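# Mount and secure centrifuge rotor unless past use-by

## Task

The current date is 8 August 2027. Read the use-by date printed on the card attached to the centrifuge. If the rotor is still within that date, lower it fully onto the centrifuge drive until it is seated, then thread the knob onto the top of the shaft, run it down until it meets the rotor, and tighten it firmly. If the date has already passed, do not mount the rotor: leave it where it currently stands and place the HOLD block on top of it. In either case the rotor must never be dropped.

## Robot and tools

Robot: two six-joint arms, left_arm and right_arm, each with a two-finger gripper. Joint order everywhere (rows and result lists): shoulder pan, shoulder lift, elbow, wrist 1, wrist 2, wrist 3. Stated ranges: elbow -3.142 to 3.142 rad, all others -6.283 to 6.283 rad; the true end may differ by up to 0.010 rad.

Frames: the scene frame has its origin at table-top height midway between the nominal bases, +z up, +x out over the table, left_arm on the +y side (not the image left). Calibrated bases: left_arm at (+0.027, +0.454, 0) m, quat_wxyz (+1.000, 0, 0, +0.010); right_arm at (-0.022, -0.682, 0) m, quat_wxyz (+1.000, 0, 0, -0.012). Each arm's reported hand pose, velocities and wrist-camera pose are in that arm's own base frame; cam_low and the table use the scene frame. Reported hand positions can be a few centimetres off. Gripper fingers point along its +z and close along its y; end_effector_position is the point between the closed pads (fingertips sit about 19 mm beyond it closed, 6 mm open). A block juts about 10 cm toward the gripper's +x.

Row layout (shared by execute_actions and move): one flat list of 18 numbers covering both arms, each in [-1, 1]: left_arm's 6 joint values, then its gripper position, force_limit, speed, then the same 9 for right_arm. Always send all 18, even for one arm. Joint values are offsets, not poses: they are added to the "Joint targets" as they stood when the action (or move) began, not to the previous row. Scale: 1.0 equals 1.371 rad for shoulder pan and shoulder lift, 1.714 rad for elbow, 2.057 rad for the three wrists. Sending 0 for an arm's joints re-commands its current targets. Gripper position is absolute: +1 fully open (85 mm), about -0.8 pads touching, -1 close until blocked. force_limit and speed (both start at +1) set grip strength and closing rate (about 20 mm/s at -1, 85 at 0, 150 at +1); slow closes at low force_limit give roughly 30 N per pad, fast closes from well open give 200 N or more. A new force_limit or speed only applies once position changes by at least 0.01. To keep a gripper unchanged, resend its last three numbers.

execute_actions(actions, cameras): actions is a list of up to 15 rows per action (each row one 1/30 s step; a short list repeats its last row to fill 15 steps), and actions holds several such actions in order. An empty list just reports state. An action asking any joint more than 0.010 rad beyond its range is rejected for both arms; a malformed action, or a bad first action, rejects the whole call.

move(target, speed, blend, blocking, cameras): target is one 18-number row or a list of up to 15 rows; every row's joint values are offsets from the same starting Joint targets. speed is the top joint speed in rad/s, 0.01 to 3.14, default 0.5, one number or one per target. blend (rad) rounds corners between listed targets; 0 stops at each. Paths last at least 0.5 s and are cut off after 10 s. Moves do not avoid obstacles or the other arm. Gripper changes in later targets take effect only on arrival. Result adds a "move:" line: done, off_target, moving, held or fault, plus limits=held if steps were withheld. blocking=false returns after about 0.5 s while the motion continues.

wait(seconds 0 to 10) lets time pass holding commands; stop() brakes a running move (fingers keep moving); zoom_image(camera, region [x0, y0, x1, y1] pixels, at most 504 each way) enlarges part of the latest image from cam_low, cam_left_wrist or cam_right_wrist; finished_scene(scene=1) ends the scene irrevocably.

Reading results: Joint positions, velocities and torques per arm in joint order (rad, rad/s); "Joint targets" is the base for the next offsets. object_status: 0 moving, 1 blocked while opening, 2 blocked while closing (a real grip), 3 reached the command or pads met. position_measured is in counts: 3 open, about 78 = 60 mm, 130 = 40 mm, 180 = 20 mm, 230 pads together. "joint sent to its limit" means a joint was clipped; "joint command not followed" means the arm-clearance check altered commands. MOTOR HOT warns of heating (brakes at 85 °C). Step readings appear only for execute_actions. Cameras are 672x504 each; calibration is given and may be slightly off.

Motion limits: target speeds cap at 2.09/2.62/3.14 rad/s, targets may lead measured angles only by 0.324/0.405/0.486 rad, and targets pulling the hand more than 70 mm from where it is get scaled back, so large offsets can need several actions.

Avoid: any contact torque at a joint's limit (306, 306, 139, 52, 52, 52 N m) or external force near 150 N stops that arm for 10 s; pushing targets past a firm contact does this easily, so approach slowly and back targets off after contact. Don't grip hard on a part still resting on something, swing loads fast, drop or release moving parts, let anything leave the table, strike fixed objects, or let the arms bump or pinch each other. Loose objects may be nudged occasionally. Finish only when the result is stable without the robot.

Each tool is called as a command line: name --argument value for each argument, lists and objects as JSON in quotes; but a table of rows of numbers goes row by row, as --pt "numbers of a row", without its own name.

## Session

I'll start by looking at the scene.

execute_actions --actions '[]'

Scene clock: 0.00 s.
left_arm: end_effector_position=(+0.7352, +0.8027, +0.1988) position_measured=3 object_status=3 end_effector_quat_wxyz=(-0.523, +0.765, +0.045, +0.374) | right_arm: end_effector_position=(+0.3280, +1.0260, +0.3524) position_measured=3 object_status=3 end_effector_quat_wxyz=(-0.231, +0.349, +0.901, +0.116)
Joint positions: left_arm=[3.694 -0.731 1.705 -3.923 -1.122 -2.336] | right_arm=[4.109 -1.009 1.249 -1.942 -1.063 1.74]
Joint velocities: within noise
Joint torques (N m): no reading
Motor temperatures (°C): left_arm=[33 33 31 30 37 32] | right_arm=[33 32 29 38 30 38]
Joint targets: left_arm=[3.694 -0.731 1.705 -3.923 -1.122 -2.336] | right_arm=[4.109 -1.009 1.249 -1.942 -1.063 1.740]
Tool commands: left_gripper/position=+1.0 left_gripper/force_limit=+1.0 left_gripper/speed=+1.0 right_gripper/position=+1.0 right_gripper/force_limit=+1.0 right_gripper/speed=+1.0

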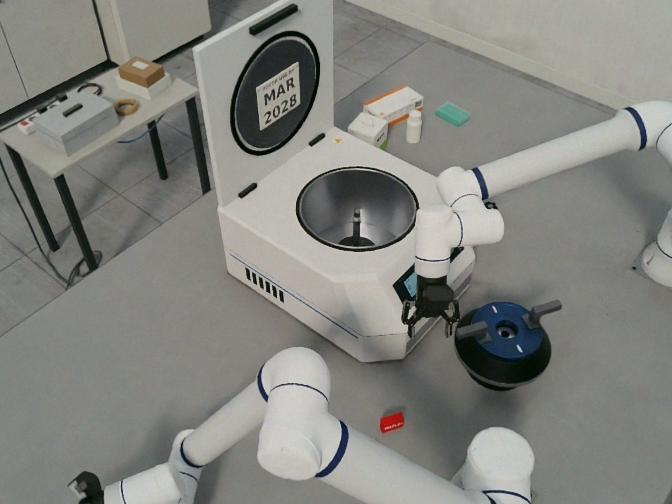

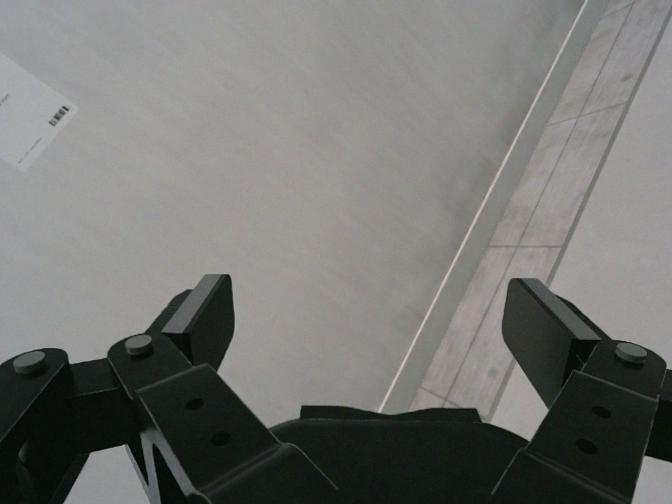

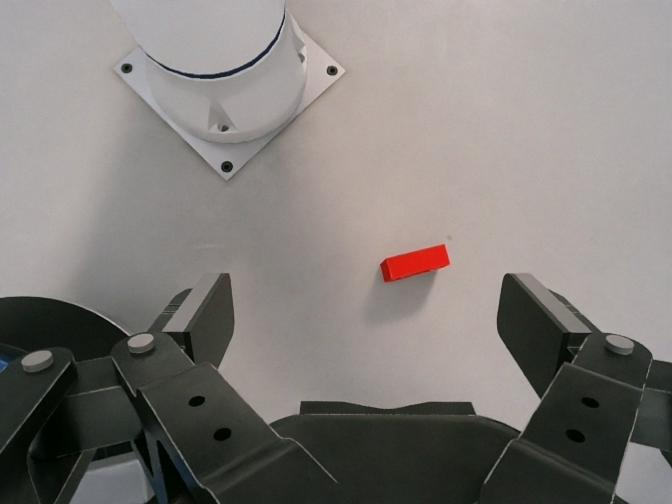

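zoom_image --camera "cam_low" --region '[220, 30, 340, 150]'

zoom_image --camera "cam_low" --region '[430, 280, 590, 400]'

zoom_image --camera "cam_low" --region '[200, 140, 480, 350]'

Scaled by 4.200.

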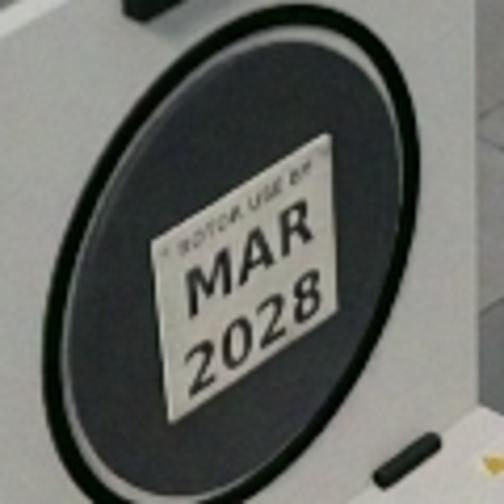

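Scaled by 3.150.

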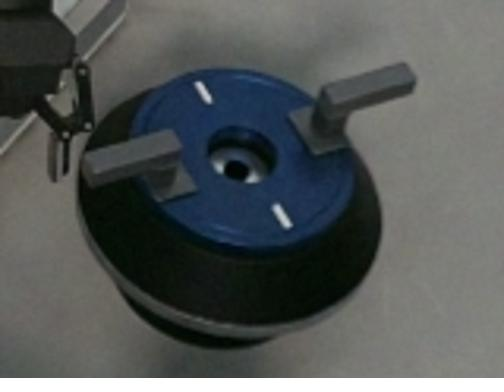

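Scaled by 1.800.

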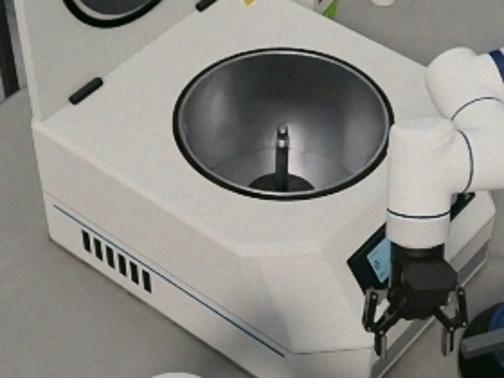

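zoom_image --camera "cam_low" --region '[330, 70, 490, 190]'

zoom_image --camera "cam_low" --region '[0, 40, 210, 200]'

zoom_image --camera "cam_low" --region '[340, 380, 480, 485]'

zoom_image --camera "cam_left_wrist" --region '[0, 40, 120, 180]'

Scaled by 3.150.

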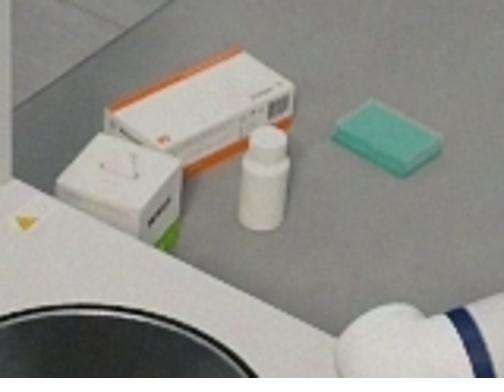

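Scaled by 2.400.

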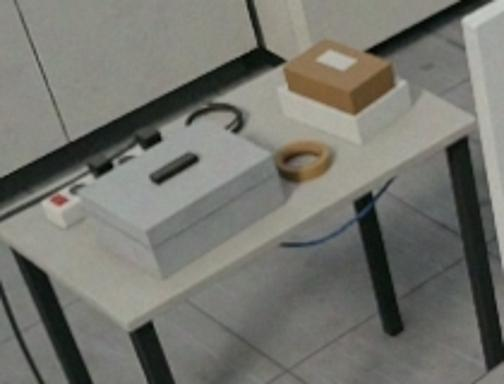

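Scaled by 3.600.

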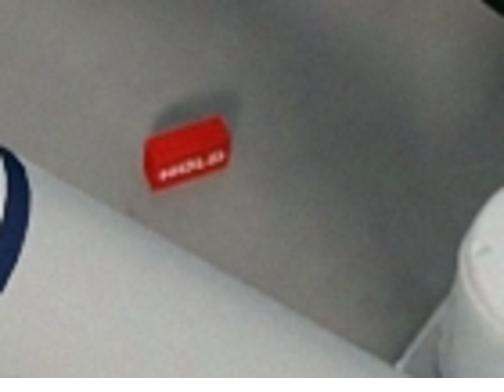

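Scaled by 3.600.

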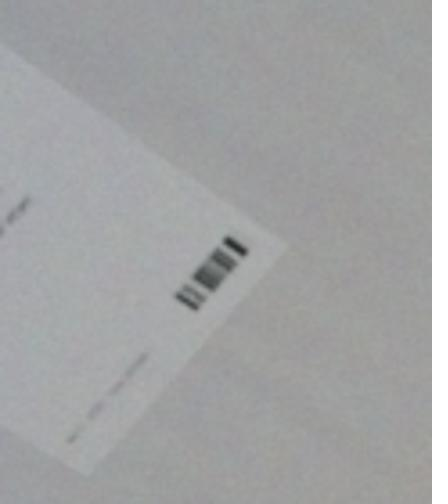

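move --target '[0,0,0,0,0,0,1,1,1,0.1096,-0.2842,0.1427,0.1343,-0.2469,0.0731,1,1,1]' --speed 0.6

Scene clock: 8.80 s.
left_arm: end_effector_position=(+0.7352, +0.8027, +0.1988) position_measured=3 object_status=3 end_effector_quat_wxyz=(-0.523, +0.765, +0.045, +0.374) | right_arm: end_effector_position=(+0.1873, +0.7893, +0.4670) position_measured=3 object_status=3 end_effector_quat_wxyz=(+0.000, +0.377, +0.926, +0.000)
Joint positions: left_arm=[3.694 -0.731 1.705 -3.923 -1.122 -2.336] | right_arm=[4.259 -1.399 1.494 -1.666 -1.571 1.89]
Joint torques (N m): left_arm=[7.16 -120.87 -45.58 -2.79 0.67 -0.78] | right_arm=[8.23 -66.39 -32.7 -0.87 -3.39 4.31]
Joint targets: left_arm=[3.694 -0.731 1.705 -3.923 -1.122 -2.336] | right_arm=[4.259 -1.399 1.494 -1.665 -1.571 1.890]
move: done
camera_calibration:
cam_right_wrist: T_world_to_cam=[[0.689121, 0.724583, -0.00957847, -0.690211], [0.682214, -0.644257, 0.345713, 0.241916], [0.244326, -0.244773, -0.938292, 0.715611], [0, 0, 0, 1]] pos_world=[0.135759, 0.831133, 0.581207]

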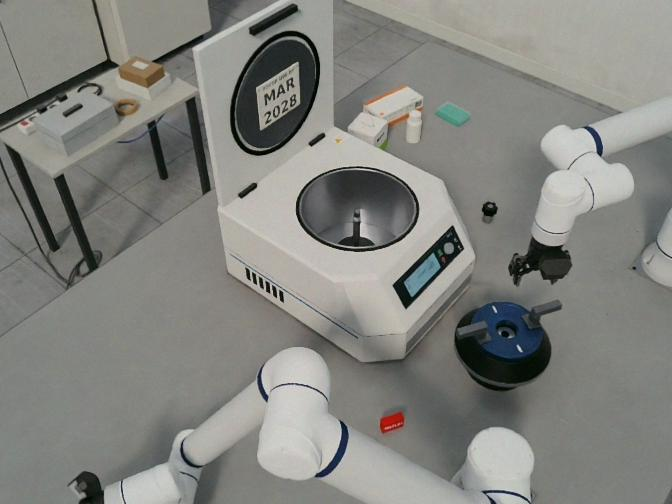

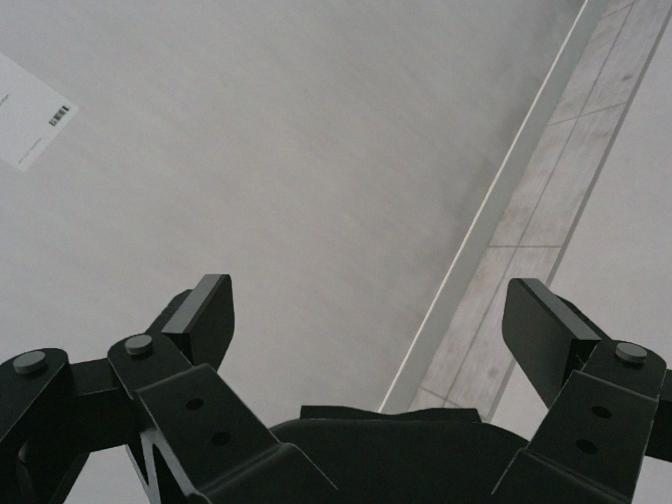

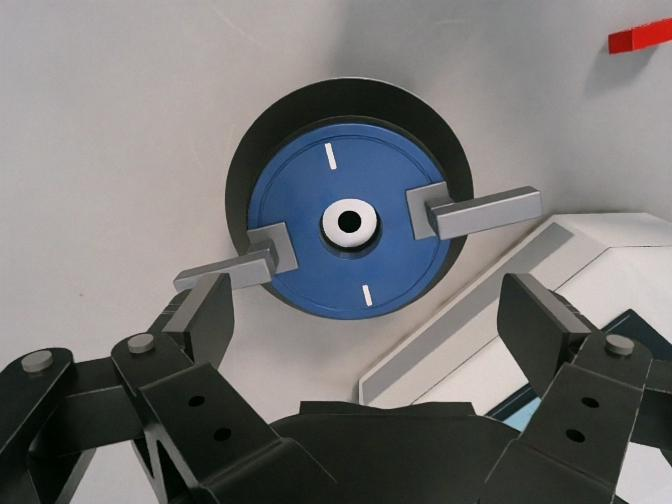

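zoom_image --camera "cam_low" --region '[460, 180, 520, 240]'

zoom_image --camera "cam_right_wrist" --region '[160, 60, 560, 340]'

zoom_image --camera "cam_low" --region '[440, 290, 570, 400]'

zoom_image --camera "cam_low" --region '[290, 150, 430, 260]'

Scaled by 8.400.

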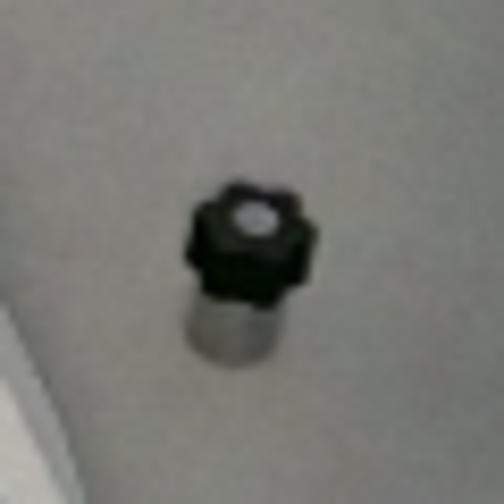

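Scaled by 1.260.

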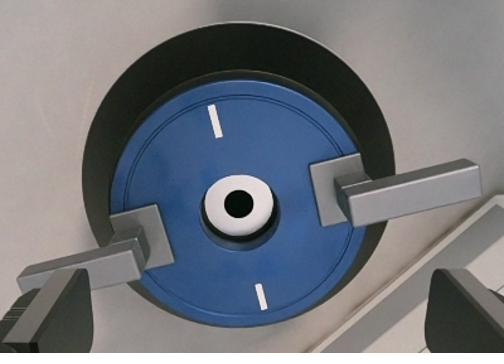

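Scaled by 3.877.

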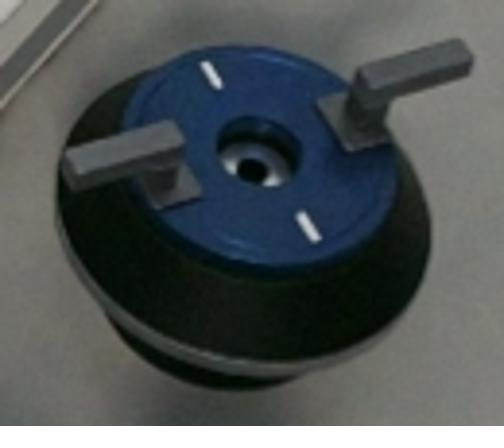

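Scaled by 3.600.

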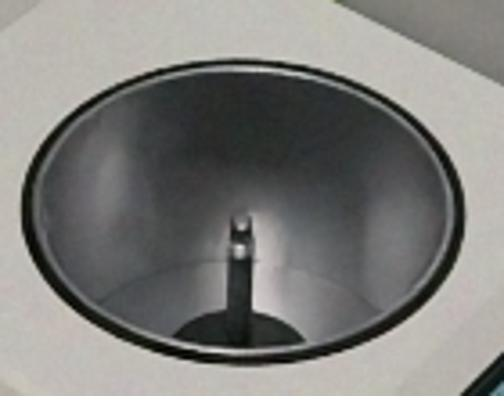

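move --pt "0 -0.3347 -0.2807 1.1270 -0.2182 0 1 1 1 0 0 0 0 0 0 1 1 1" --pt "-0.9601 -0.3347 -0.2807 1.1270 -0.2182 0 1 1 1 0 0 0 0 0 0 1 1 1" --speed '[0.8,0.7]' --blend 0.1

every number of target 1 of 2 must lie in its column's range; nothing of the call was run
Scene clock: 14.13 s.
left_arm: end_effector_position=(+0.7352, +0.8027, +0.1988) position_measured=3 object_status=3 end_effector_quat_wxyz=(-0.523, +0.765, +0.045, +0.374) | right_arm: end_effector_position=(+0.1873, +0.7892, +0.4670) position_measured=3 object_status=3 end_effector_quat_wxyz=(+0.000, +0.377, +0.926, +0.000)
Joint positions: left_arm=[3.694 -0.731 1.705 -3.923 -1.122 -2.336] | right_arm=[4.259 -1.399 1.494 -1.665 -1.571 1.89]
Joint torques (N m): left_arm=[4.75 -118.5 -44.23 -2.94 1 -0.02] | right_arm=[7.98 -65.51 -31.97 -1.37 -2.95 4.5]
Joint targets: left_arm=[3.694 -0.731 1.705 -3.923 -1.122 -2.336] | right_arm=[4.259 -1.399 1.494 -1.665 -1.571 1.890]
Tool commands: left_gripper/position=+1.0 left_gripper/force_limit=+1.0 left_gripper/speed=+1.0 right_gripper/position=+1.0 right_gripper/force_limit=+1.0 right_gripper/speed=+1.0

move --target '[-0.2,-0.3347,-0.2807,0.85,-0.2182,0,1,1,1,0,0,0,0,0,0,1,1,1]' --speed 0.9 --cameras '[]'

move --target '[-0.7601,0,0,0.2770,0,0,1,1,1,0,0,0,0,0,0,1,1,1]' --speed 0.8

Scene clock: 16.87 s.
left_arm: end_effector_position=(+0.9596, +0.4581, +0.5741) position_measured=3 object_status=3 end_effector_quat_wxyz=(-0.145, +0.927, -0.250, +0.241) | right_arm: end_effector_position=(+0.1873, +0.7892, +0.4670) position_measured=3 object_status=3 end_effector_quat_wxyz=(+0.000, +0.377, +0.926, +0.000)
Joint positions: left_arm=[3.419 -1.19 1.224 -2.174 -1.571 -2.336] | right_arm=[4.259 -1.399 1.494 -1.665 -1.571 1.89]
Joint torques (N m): left_arm=[-6.92 -118.99 -92.7 -1.82 -1.68 -0.71] | right_arm=[8.58 -65.21 -32.21 -1.42 -2.79 4.59]
Motor temperatures (°C): left_arm=[33 33 31 30 37 32] | right_arm=[33 32 29 38 30 38]
Joint targets: left_arm=[3.419 -1.190 1.224 -2.174 -1.571 -2.336] | right_arm=[4.259 -1.399 1.494 -1.665 -1.571 1.890]
move: done
No camera images: "cameras" was empty.

Scene clock: 19.47 s.
left_arm: end_effector_position=(+0.7848, -0.5068, +0.4666) position_measured=3 object_status=3 end_effector_quat_wxyz=(+0.000, +0.707, -0.707, +0.000) | right_arm: end_effector_position=(+0.1873, +0.7892, +0.4670) position_measured=3 object_status=3 end_effector_quat_wxyz=(+0.000, +0.377, +0.926, +0.000)
Joint positions: left_arm=[2.377 -1.19 1.224 -1.604 -1.571 -2.336] | right_arm=[4.259 -1.399 1.494 -1.665 -1.571 1.89]
Joint torques (N m): left_arm=[-11.96 -117.38 -77.58 -0.92 3.23 -0.61] | right_arm=[8.09 -64.07 -32.81 -1.5 -2.94 4.44]
Joint targets: left_arm=[2.377 -1.190 1.224 -1.604 -1.571 -2.336] | right_arm=[4.259 -1.399 1.494 -1.665 -1.571 1.890]
move: done
camera_calibration:
cam_left_wrist: T_world_to_cam=[[-0.99986, 0.00474834, -0.0160244, 0.805351], [-0.00113378, 0.937313, 0.348486, 0.332082], [0.0166747, 0.348456, -0.937177, 0.731221], [0, 0, 0, 1]] pos_world=[0.793422, -0.569887, 0.582463]
cam_right_wrist: T_world_to_cam=[[0.689153, 0.724553, -0.00949316, -0.690099], [0.682108, -0.644249, 0.345935, 0.241764], [0.244532, -0.244877, -0.938211, 0.715716], [0, 0, 0, 1]] pos_world=[0.135659, 0.831033, 0.581306]

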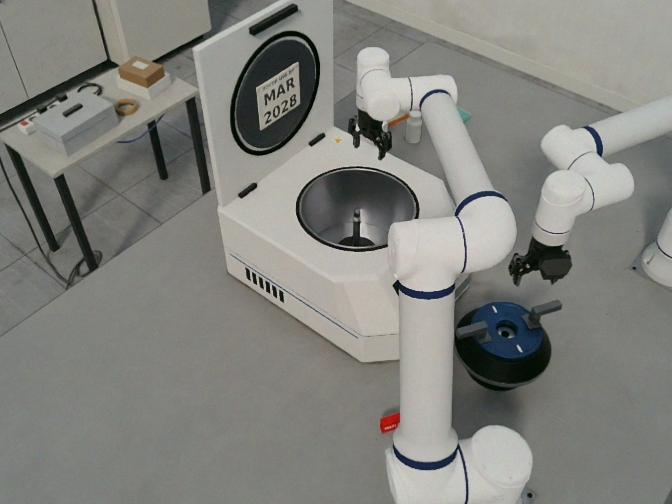

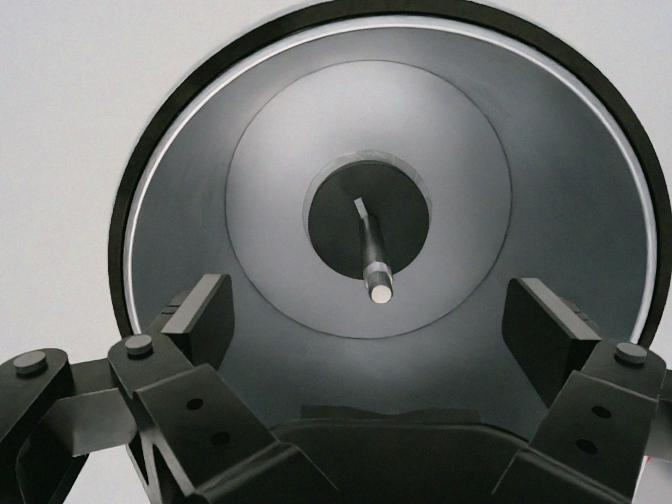

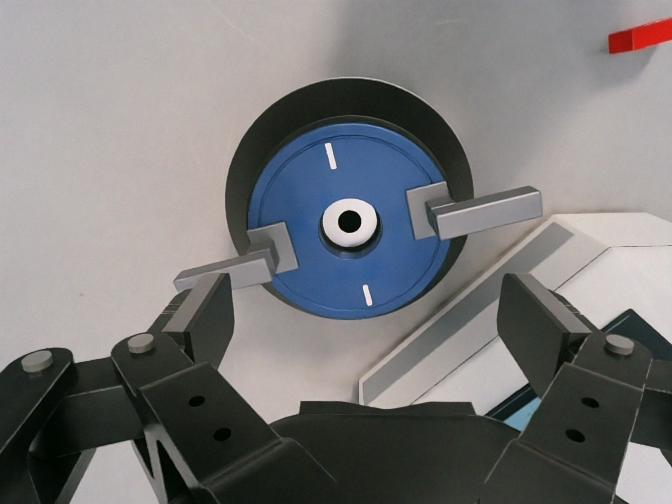

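zoom_image --camera "cam_left_wrist" --region '[290, 140, 450, 320]'

zoom_image --camera "cam_right_wrist" --region '[300, 170, 400, 280]'

Scaled by 2.800.

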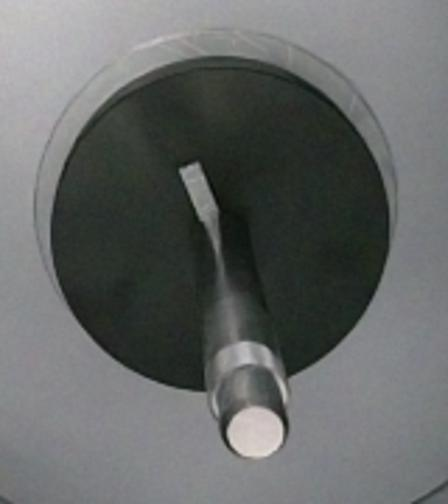

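Scaled by 4.582.

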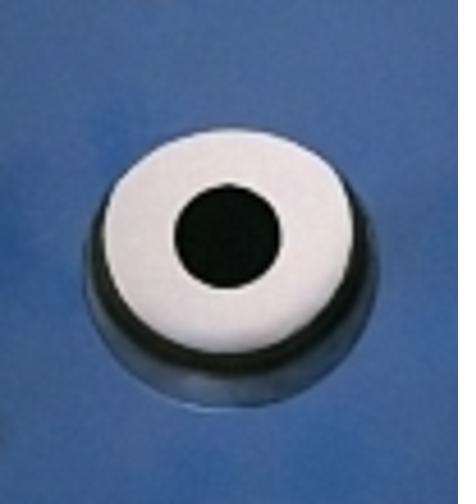

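move --target '[0.0850,-0.1132,0.1197,-0.0247,0,0.0563,1,1,1,0,0,0,0,0,0,1,1,1]' --speed 0.5 --cameras '["cam_left_wrist"]'

Scene clock: 25.73 s.
left_arm: end_effector_position=(+0.7646, -0.3566, +0.4668) position_measured=3 object_status=3 end_effector_quat_wxyz=(+0.000, +0.708, -0.707, +0.000) | right_arm: end_effector_position=(+0.1873, +0.7892, +0.4670) position_measured=3 object_status=3 end_effector_quat_wxyz=(+0.000, +0.377, +0.926, +0.000)
Joint positions: left_arm=[2.493 -1.345 1.429 -1.655 -1.571 -2.22] | right_arm=[4.259 -1.399 1.494 -1.665 -1.571 1.89]
Joint torques (N m): left_arm=[22.27 -102.07 -66.11 -6.31 3.29 3.42] | right_arm=[7.98 -65.83 -32.93 -1.45 -2.89 4.55]
Joint targets: left_arm=[2.493 -1.345 1.429 -1.655 -1.571 -2.220] | right_arm=[4.259 -1.399 1.494 -1.665 -1.571 1.890]
move: done
camera_calibration:
cam_left_wrist: T_world_to_cam=[[-0.999851, 0.00435062, -0.0167059, 0.784667], [-0.00173535, 0.937491, 0.348006, 0.19193], [0.0171757, 0.347984, -0.937343, 0.678885], [0, 0, 0, 1]] pos_world=[0.773222, -0.419587, 0.582664]
Images, in order (width x height): cam_left_wrist 672x504.

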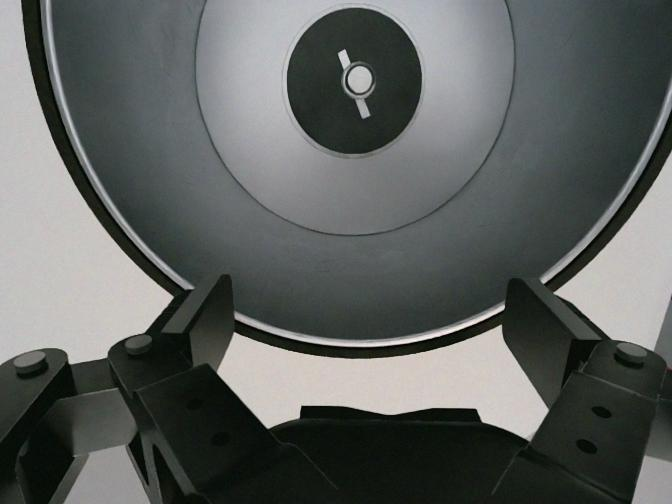

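zoom_image --camera "cam_left_wrist" --region '[270, 0, 440, 170]'

zoom_image --camera "cam_left_wrist" --region '[320, 40, 400, 125]'

Scaled by 2.965.

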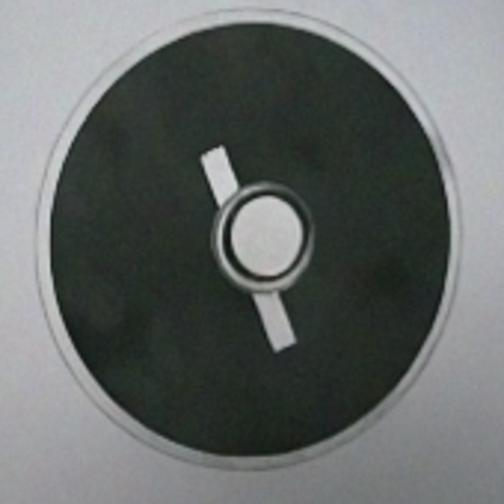

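Scaled by 5.929.

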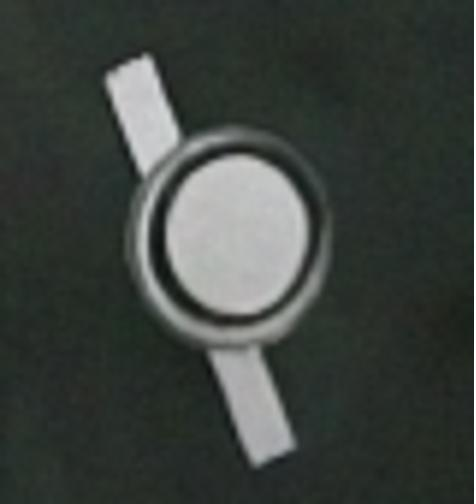

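move --target '[0,0,0,0,0,0,1,1,1,-0.6431,-0.1209,0.2105,-0.0952,0,0.0570,1,1,1]' --speed 0.8 --cameras '["cam_low","cam_right_wrist"]'

Scene clock: 33.07 s.
left_arm: end_effector_position=(+0.7645, -0.3564, +0.4668) position_measured=3 object_status=3 end_effector_quat_wxyz=(+0.000, +0.708, -0.707, +0.000) | right_arm: end_effector_position=(+0.6091, +0.3286, +0.3671) position_measured=3 object_status=3 end_effector_quat_wxyz=(+0.000, +0.774, +0.633, +0.000)
Joint positions: left_arm=[2.493 -1.345 1.429 -1.655 -1.571 -2.22] | right_arm=[3.377 -1.565 1.855 -1.861 -1.571 2.007]
Joint torques (N m): left_arm=[17.03 -103.92 -64.41 -6.45 2.86 4.11] | right_arm=[-14.65 -51.97 -31.49 -11.77 -1.1 4.39]
Joint targets: left_arm=[2.493 -1.345 1.429 -1.655 -1.571 -2.220] | right_arm=[3.377 -1.565 1.855 -1.861 -1.571 2.007]
move: done
camera_calibration:
cam_right_wrist: T_world_to_cam=[[0.982234, -0.187454, -0.00876635, -0.527129], [-0.172928, -0.922283, 0.345673, 0.304066], [-0.0728829, -0.338015, -0.938314, 0.629892], [0, 0, 0, 1]] pos_world=[0.616254, 0.394536, 0.481309]
Images, in order (width x height): cam_low 672x504, cam_right_wrist 672x504.

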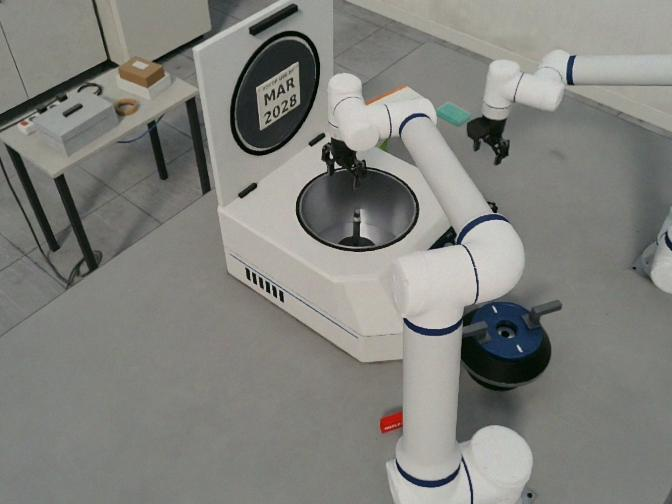

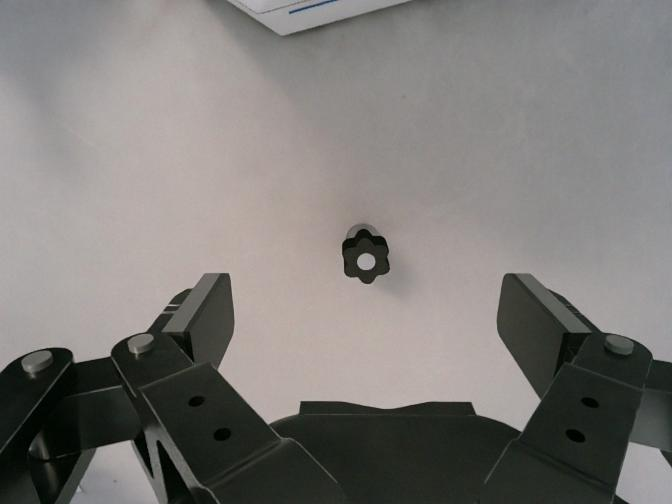

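zoom_image --camera "cam_right_wrist" --region '[320, 210, 410, 300]'

move --target '[-0.6199,-0.6155,0.4433,0.0409,0,-0.4135,1,1,1,0,0,0,0,0,0,1,1,1]' --speed 0.8 --cameras '["cam_low","cam_left_wrist"]'

Scaled by 5.600.

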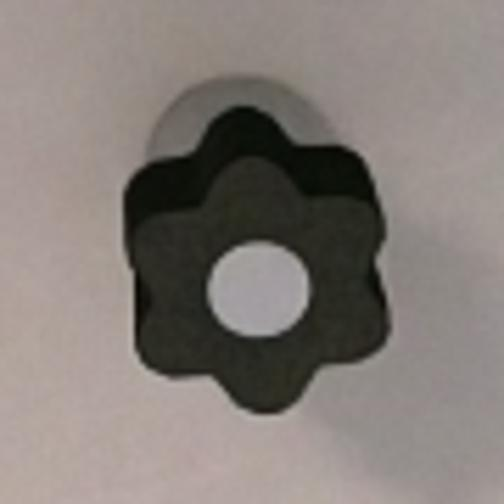

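Scene clock: 35.07 s.
left_arm: end_effector_position=(+0.2011, -0.3188, +0.4166) position_measured=3 object_status=3 end_effector_quat_wxyz=(+0.000, +0.708, -0.707, +0.000) | right_arm: end_effector_position=(+0.6092, +0.3285, +0.3670) position_measured=3 object_status=3 end_effector_quat_wxyz=(+0.000, +0.775, +0.632, +0.000)
Joint positions: left_arm=[1.643 -2.189 2.189 -1.571 -1.571 -3.071] | right_arm=[3.377 -1.565 1.855 -1.861 -1.571 2.007]
Joint torques (N m): left_arm=[-7.31 -11.42 -64.72 -1.51 0.22 -4] | right_arm=[-15.5 -51.86 -31.04 -11.53 1.32 4.61]
Joint targets: left_arm=[1.643 -2.189 2.189 -1.571 -1.571 -3.071] | right_arm=[3.377 -1.565 1.855 -1.861 -1.571 2.007]
move: done
camera_calibration:
cam_left_wrist: T_world_to_cam=[[-0.999857, 0.00374563, -0.0165036, 0.220009], [-0.00223522, 0.937426, 0.348177, 0.173104], [0.016775, 0.348164, -0.937284, 0.628415], [0, 0, 0, 1]] pos_world=[0.209823, -0.381887, 0.532363]
Images, in order (width x height): cam_low 672x504, cam_left_wrist 672x504.

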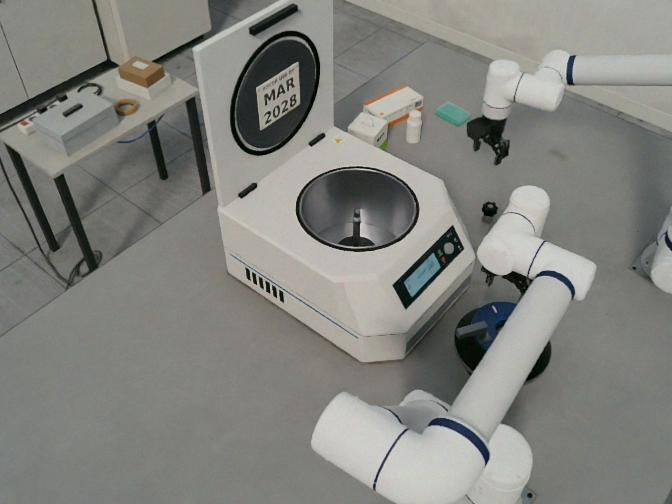

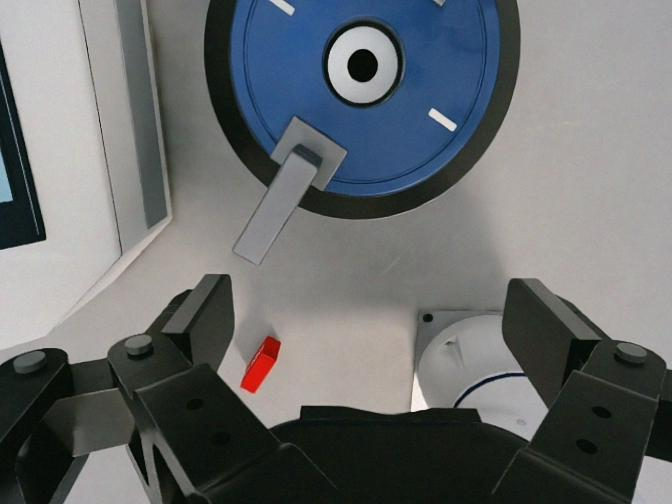

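zoom_image --camera "cam_left_wrist" --region '[190, 0, 530, 255]'

zoom_image --camera "cam_left_wrist" --region '[310, 10, 420, 120]'

zoom_image --camera "cam_left_wrist" --region '[220, 100, 360, 275]'

Scaled by 1.482.

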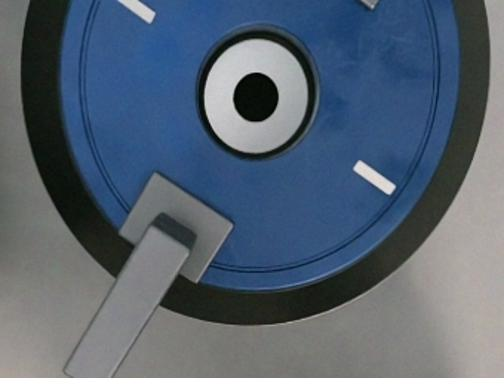

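Scaled by 4.582.

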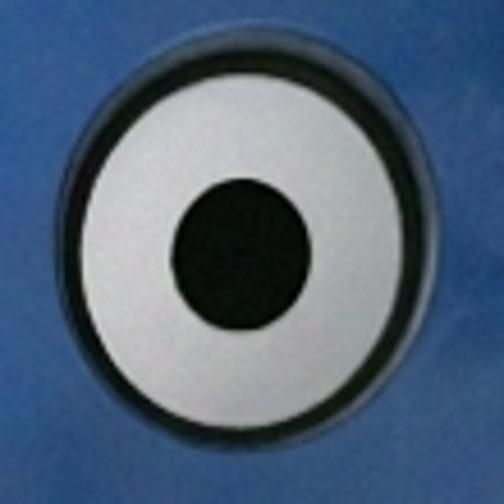

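Scaled by 2.880.

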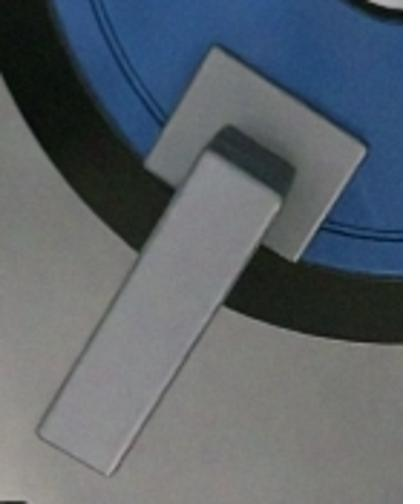

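move --target '[-0.5419,0.4464,-0.927,0,0.5693,-0.1945,1,1,1,0,0,0,0,0,0,1,1,1]' --speed 1.2 --cameras '[]'

move --target '[-0.4376,0.2020,-0.9335,0,0.7778,-0.1945,1,1,1,0.5927,-0.1608,0.0613,0.0562,0,-0.9725,1,1,1]' --speed 1.2 --cameras '["cam_low"]'

Scene clock: 43.50 s.
left_arm: end_effector_position=(+0.0465, -0.6385, +1.3185) position_measured=3 object_status=3 end_effector_quat_wxyz=(+0.238, +0.636, -0.452, +0.578) | right_arm: end_effector_position=(+0.6092, +0.3285, +0.3670) position_measured=3 object_status=3 end_effector_quat_wxyz=(+0.000, +0.775, +0.632, +0.000)
Joint positions: left_arm=[0.9 -1.577 0.6 -1.571 -0.4 -3.471] | right_arm=[3.377 -1.565 1.855 -1.861 -1.571 2.007]
Joint torques (N m): left_arm=[-2.74 -19.7 -58.3 -0.98 5.32 -4.54] | right_arm=[-15.03 -51.85 -31.11 -11.6 1.65 4.49]
Joint targets: left_arm=[0.900 -1.577 0.600 -1.571 -0.400 -3.471] | right_arm=[3.377 -1.565 1.855 -1.861 -1.571 2.007]
move: done
No camera images: "cameras" was empty.

Scene clock: 46.10 s.
left_arm: end_effector_position=(+0.5480, -0.1216, +1.1268) position_measured=3 object_status=3 end_effector_quat_wxyz=(+0.250, +0.818, +0.376, +0.356) | right_arm: end_effector_position=(+0.1206, +0.5647, +0.4170) position_measured=3 object_status=3 end_effector_quat_wxyz=(+0.000, -0.497, +0.868, +0.000)
Joint positions: left_arm=[0.3 -1.3 -1 -1.571 1.2 -3.871] | right_arm=[4.19 -1.785 1.96 -1.746 -1.571 0.007]
Joint torques (N m): left_arm=[-5.75 33.32 44.91 2.72 2.6 -5.03] | right_arm=[9.16 -37.14 -31.92 -1.23 -0.13 -4.68]
Joint targets: left_arm=[0.300 -1.300 -1.000 -1.571 1.200 -3.871] | right_arm=[4.190 -1.785 1.960 -1.746 -1.571 0.007]
move: done
Images, in order (width x height): cam_low 672x504.

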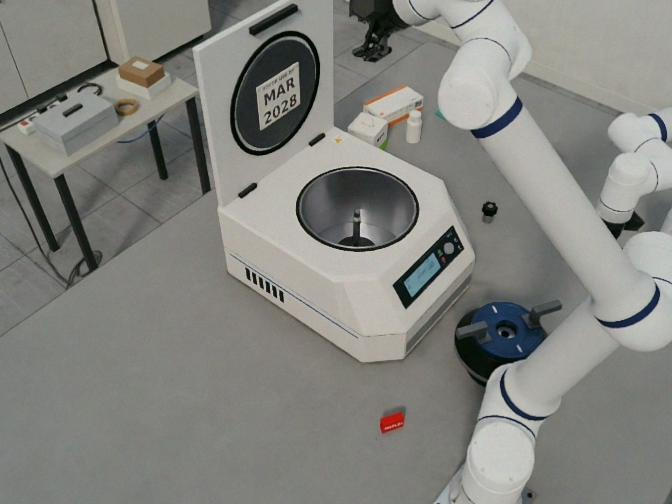

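move --target '[0,0,0,0,0,0,1,1,1,-0.2115,0,0,0,0.7637,0.7603,1,1,1]' --speed 1.2 --cameras '["cam_low","cam_right_wrist"]'

Scene clock: 51.17 s.
left_arm: end_effector_position=(+0.5481, -0.1216, +1.1267) position_measured=3 object_status=3 end_effector_quat_wxyz=(+0.250, +0.818, +0.376, +0.356) | right_arm: end_effector_position=(+0.0859, +0.7083, +0.6946) position_measured=3 object_status=3 end_effector_quat_wxyz=(+0.649, -0.279, -0.650, -0.279)
Joint positions: left_arm=[0.3 -1.3 -1 -1.571 1.2 -3.871] | right_arm=[3.9 -1.785 1.96 -1.746 -0.001 1.571]
Joint torques (N m): left_arm=[-5.26 32.86 44.68 2.75 2.87 -4.67] | right_arm=[-14.64 -25.57 -36.85 -3.11 3.26 4.29]
Joint targets: left_arm=[0.300 -1.300 -1.000 -1.571 1.200 -3.871] | right_arm=[3.900 -1.785 1.960 -1.746 0.000 1.571]
move: done
camera_calibration:
cam_right_wrist: T_world_to_cam=[[0.719498, 0.694378, 0.0127333, -0.556096], [0.24879, -0.240585, -0.938202, 0.823275], [-0.648403, 0.678202, -0.345855, -0.0544457], [0, 0, 0, 1]] pos_world=[0.159985, 0.621134, 0.760649]
Images, in order (width x height): cam_low 672x504, cam_right_wrist 672x504.

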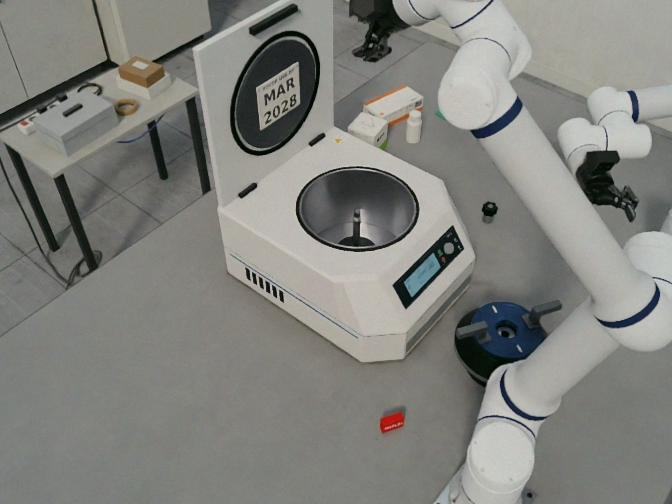

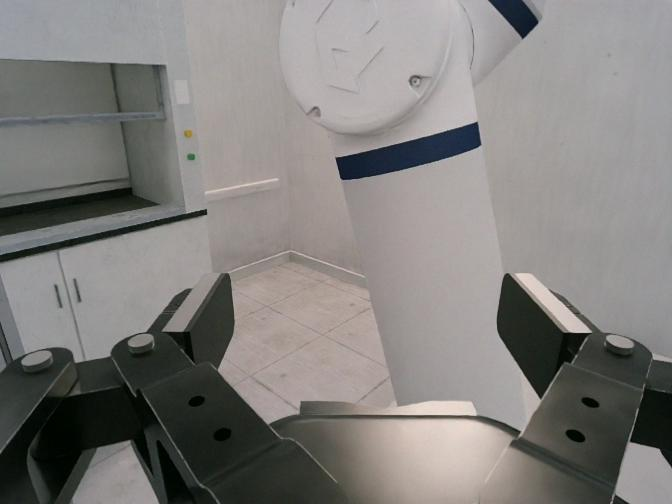

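move --target '[-0.3291,0.2449,-0.6911,0.0035,0.1803,-0.2025,1,1,1,0.2115,0,0,0,-0.7637,-0.7603,1,1,1]' --speed 1.0

Scene clock: 53.93 s.
left_arm: end_effector_position=(+0.3076, -0.2264, +0.4162) position_measured=3 object_status=3 end_effector_quat_wxyz=(+0.000, +0.879, +0.477, +0.000) | right_arm: end_effector_position=(+0.1205, +0.5647, +0.4170) position_measured=3 object_status=3 end_effector_quat_wxyz=(+0.000, -0.497, +0.868, +0.000)
Joint positions: left_arm=[-0.151 -0.964 -2.185 -1.564 1.571 -4.288] | right_arm=[4.19 -1.785 1.96 -1.746 -1.571 0.007]
Joint torques (N m): left_arm=[-7.11 16.75 69.08 6.16 3.22 -4.65] | right_arm=[8.38 -20.8 -43.31 -5.17 -3.22 -4.53]
Joint targets: left_arm=[-0.151 -0.964 -2.185 -1.564 1.571 -4.288] | right_arm=[4.190 -1.785 1.960 -1.746 -1.571 0.007]
move: done
camera_calibration:
cam_left_wrist: T_world_to_cam=[[0.835428, -0.549327, -0.0173089, -0.363286], [-0.509946, -0.786513, 0.348357, -0.147341], [-0.204975, -0.282201, -0.937202, 0.51955], [0, 0, 0, 1]] pos_world=[0.334859, -0.168831, 0.531963]
cam_right_wrist: T_world_to_cam=[[-0.869195, 0.494373, -0.00977313, -0.163985], [0.461027, 0.817396, 0.345425, -0.638606], [0.178757, 0.295736, -0.938396, 0.332823], [0, 0, 0, 1]] pos_world=[0.0923855, 0.504636, 0.531307]

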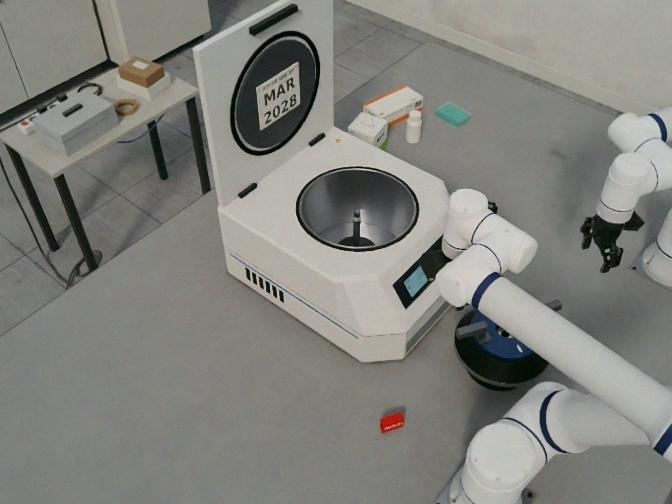

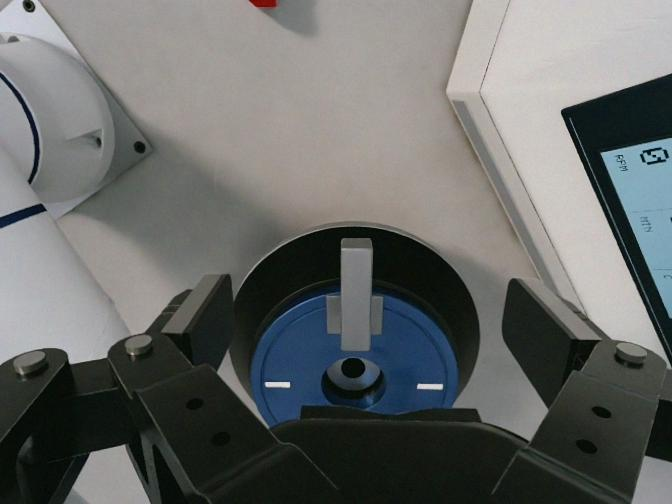

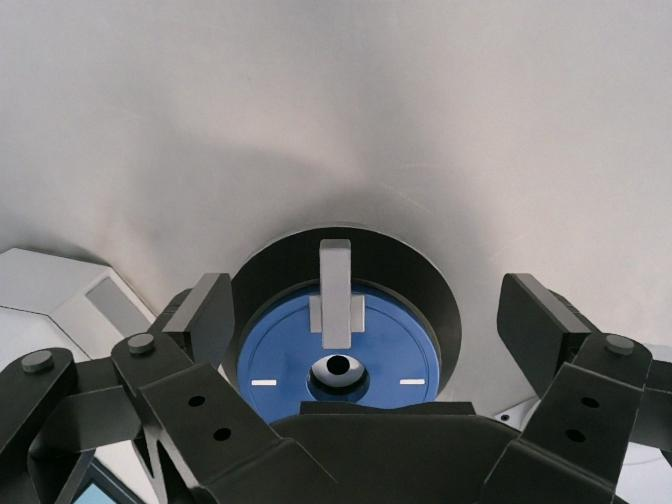

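zoom_image --camera "cam_left_wrist" --region '[240, 220, 480, 420]'

zoom_image --camera "cam_right_wrist" --region '[220, 220, 460, 420]'

zoom_image --camera "cam_left_wrist" --region '[310, 340, 400, 415]'

zoom_image --camera "cam_right_wrist" --region '[295, 335, 385, 410]'

Scaled by 2.100.

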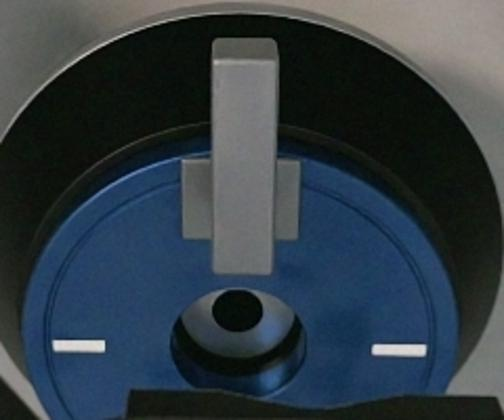

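Scaled by 2.100.

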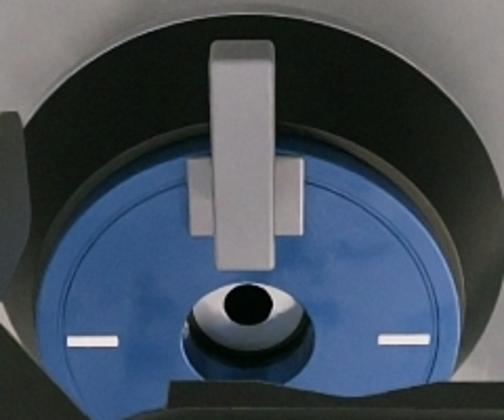

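Scaled by 5.600.

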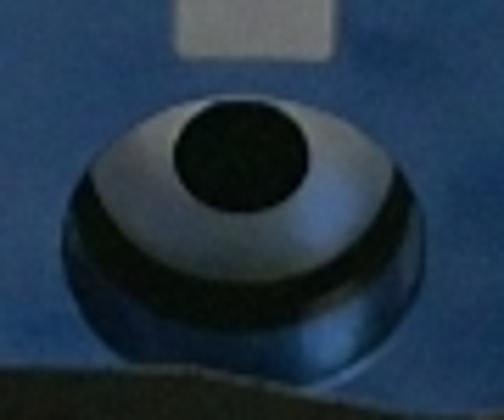

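Scaled by 5.600.

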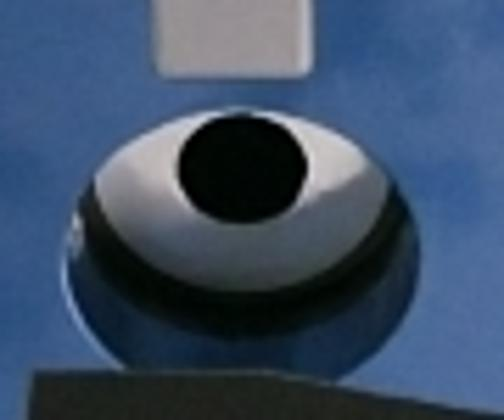

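move --target '[0.04854,-0.69904,0.63250,-0.06107,0,0.03235,1,1,1,-0.41077,0.39400,-0.48170,0.13877,0,-0.27376,1,1,1]' --speed 0.9

Scene clock: 64.50 s.
left_arm: end_effector_position=(+0.8785, -0.2528, +0.5597) position_measured=3 object_status=3 end_effector_quat_wxyz=(+0.000, +0.879, +0.477, +0.000) | right_arm: end_effector_position=(+0.6979, +0.5683, +0.5611) position_measured=3 object_status=3 end_effector_quat_wxyz=(+0.000, -0.497, +0.867, +0.000)
Joint positions: left_arm=[-0.085 -1.923 -1.101 -1.689 1.571 -4.221] | right_arm=[3.627 -1.245 1.134 -1.46 -1.571 -0.556]
Joint torques (N m): left_arm=[17.65 94.02 92.87 1.34 2.93 4.75] | right_arm=[-12.28 -54.82 -50.2 -1.15 -2.33 -5.14]
Joint targets: left_arm=[-0.085 -1.923 -1.101 -1.689 1.571 -4.221] | right_arm=[3.627 -1.245 1.134 -1.460 -1.571 -0.556]
move: done
camera_calibration:
cam_left_wrist: T_world_to_cam=[[0.835439, -0.549308, -0.0174059, -0.852189], [-0.50989, -0.786528, 0.348404, 0.0729138], [-0.205071, -0.282195, -0.937183, 0.763778], [0, 0, 0, 1]] pos_world=[0.905759, -0.195231, 0.675563]
cam_right_wrist: T_world_to_cam=[[-0.869254, 0.494264, -0.00997809, 0.337702], [0.460915, 0.817571, 0.345159, -0.957437], [0.178758, 0.295432, -0.938491, 0.363956], [0, 0, 0, 1]] pos_world=[0.669786, 0.508335, 0.675408]

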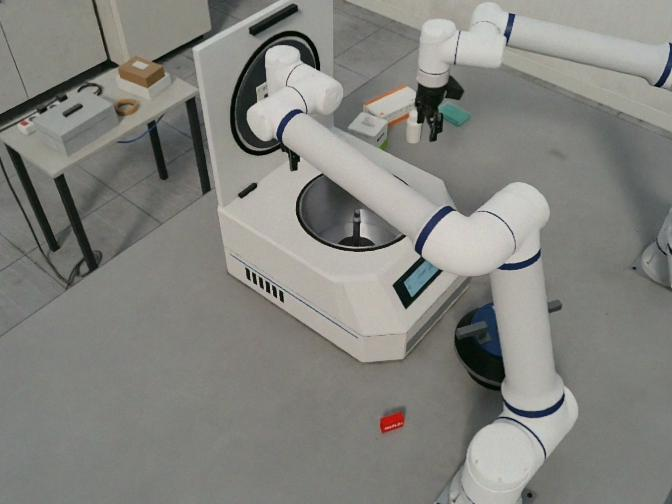

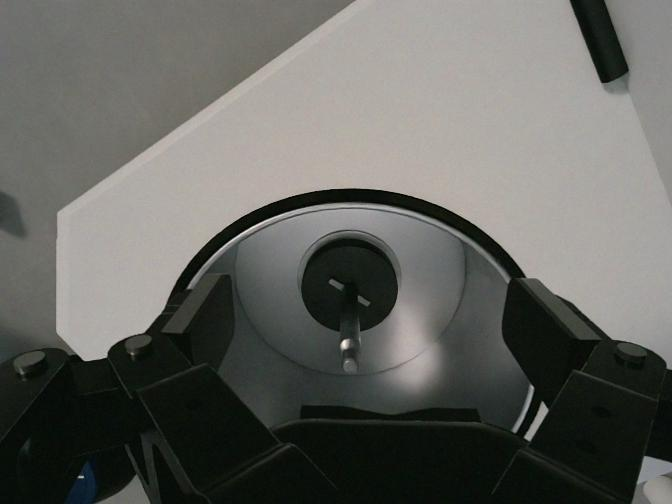

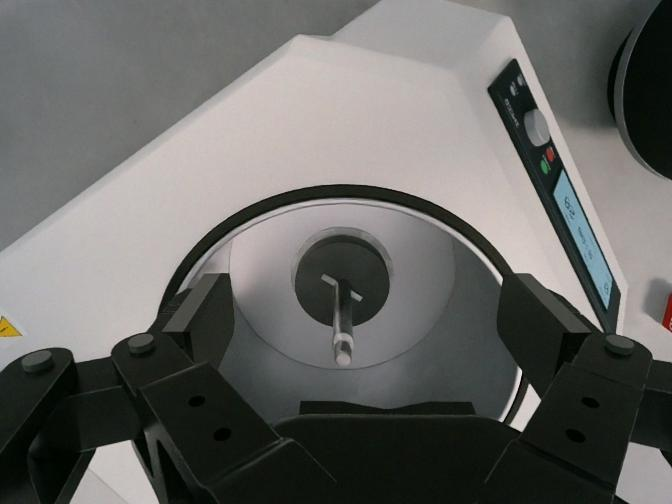

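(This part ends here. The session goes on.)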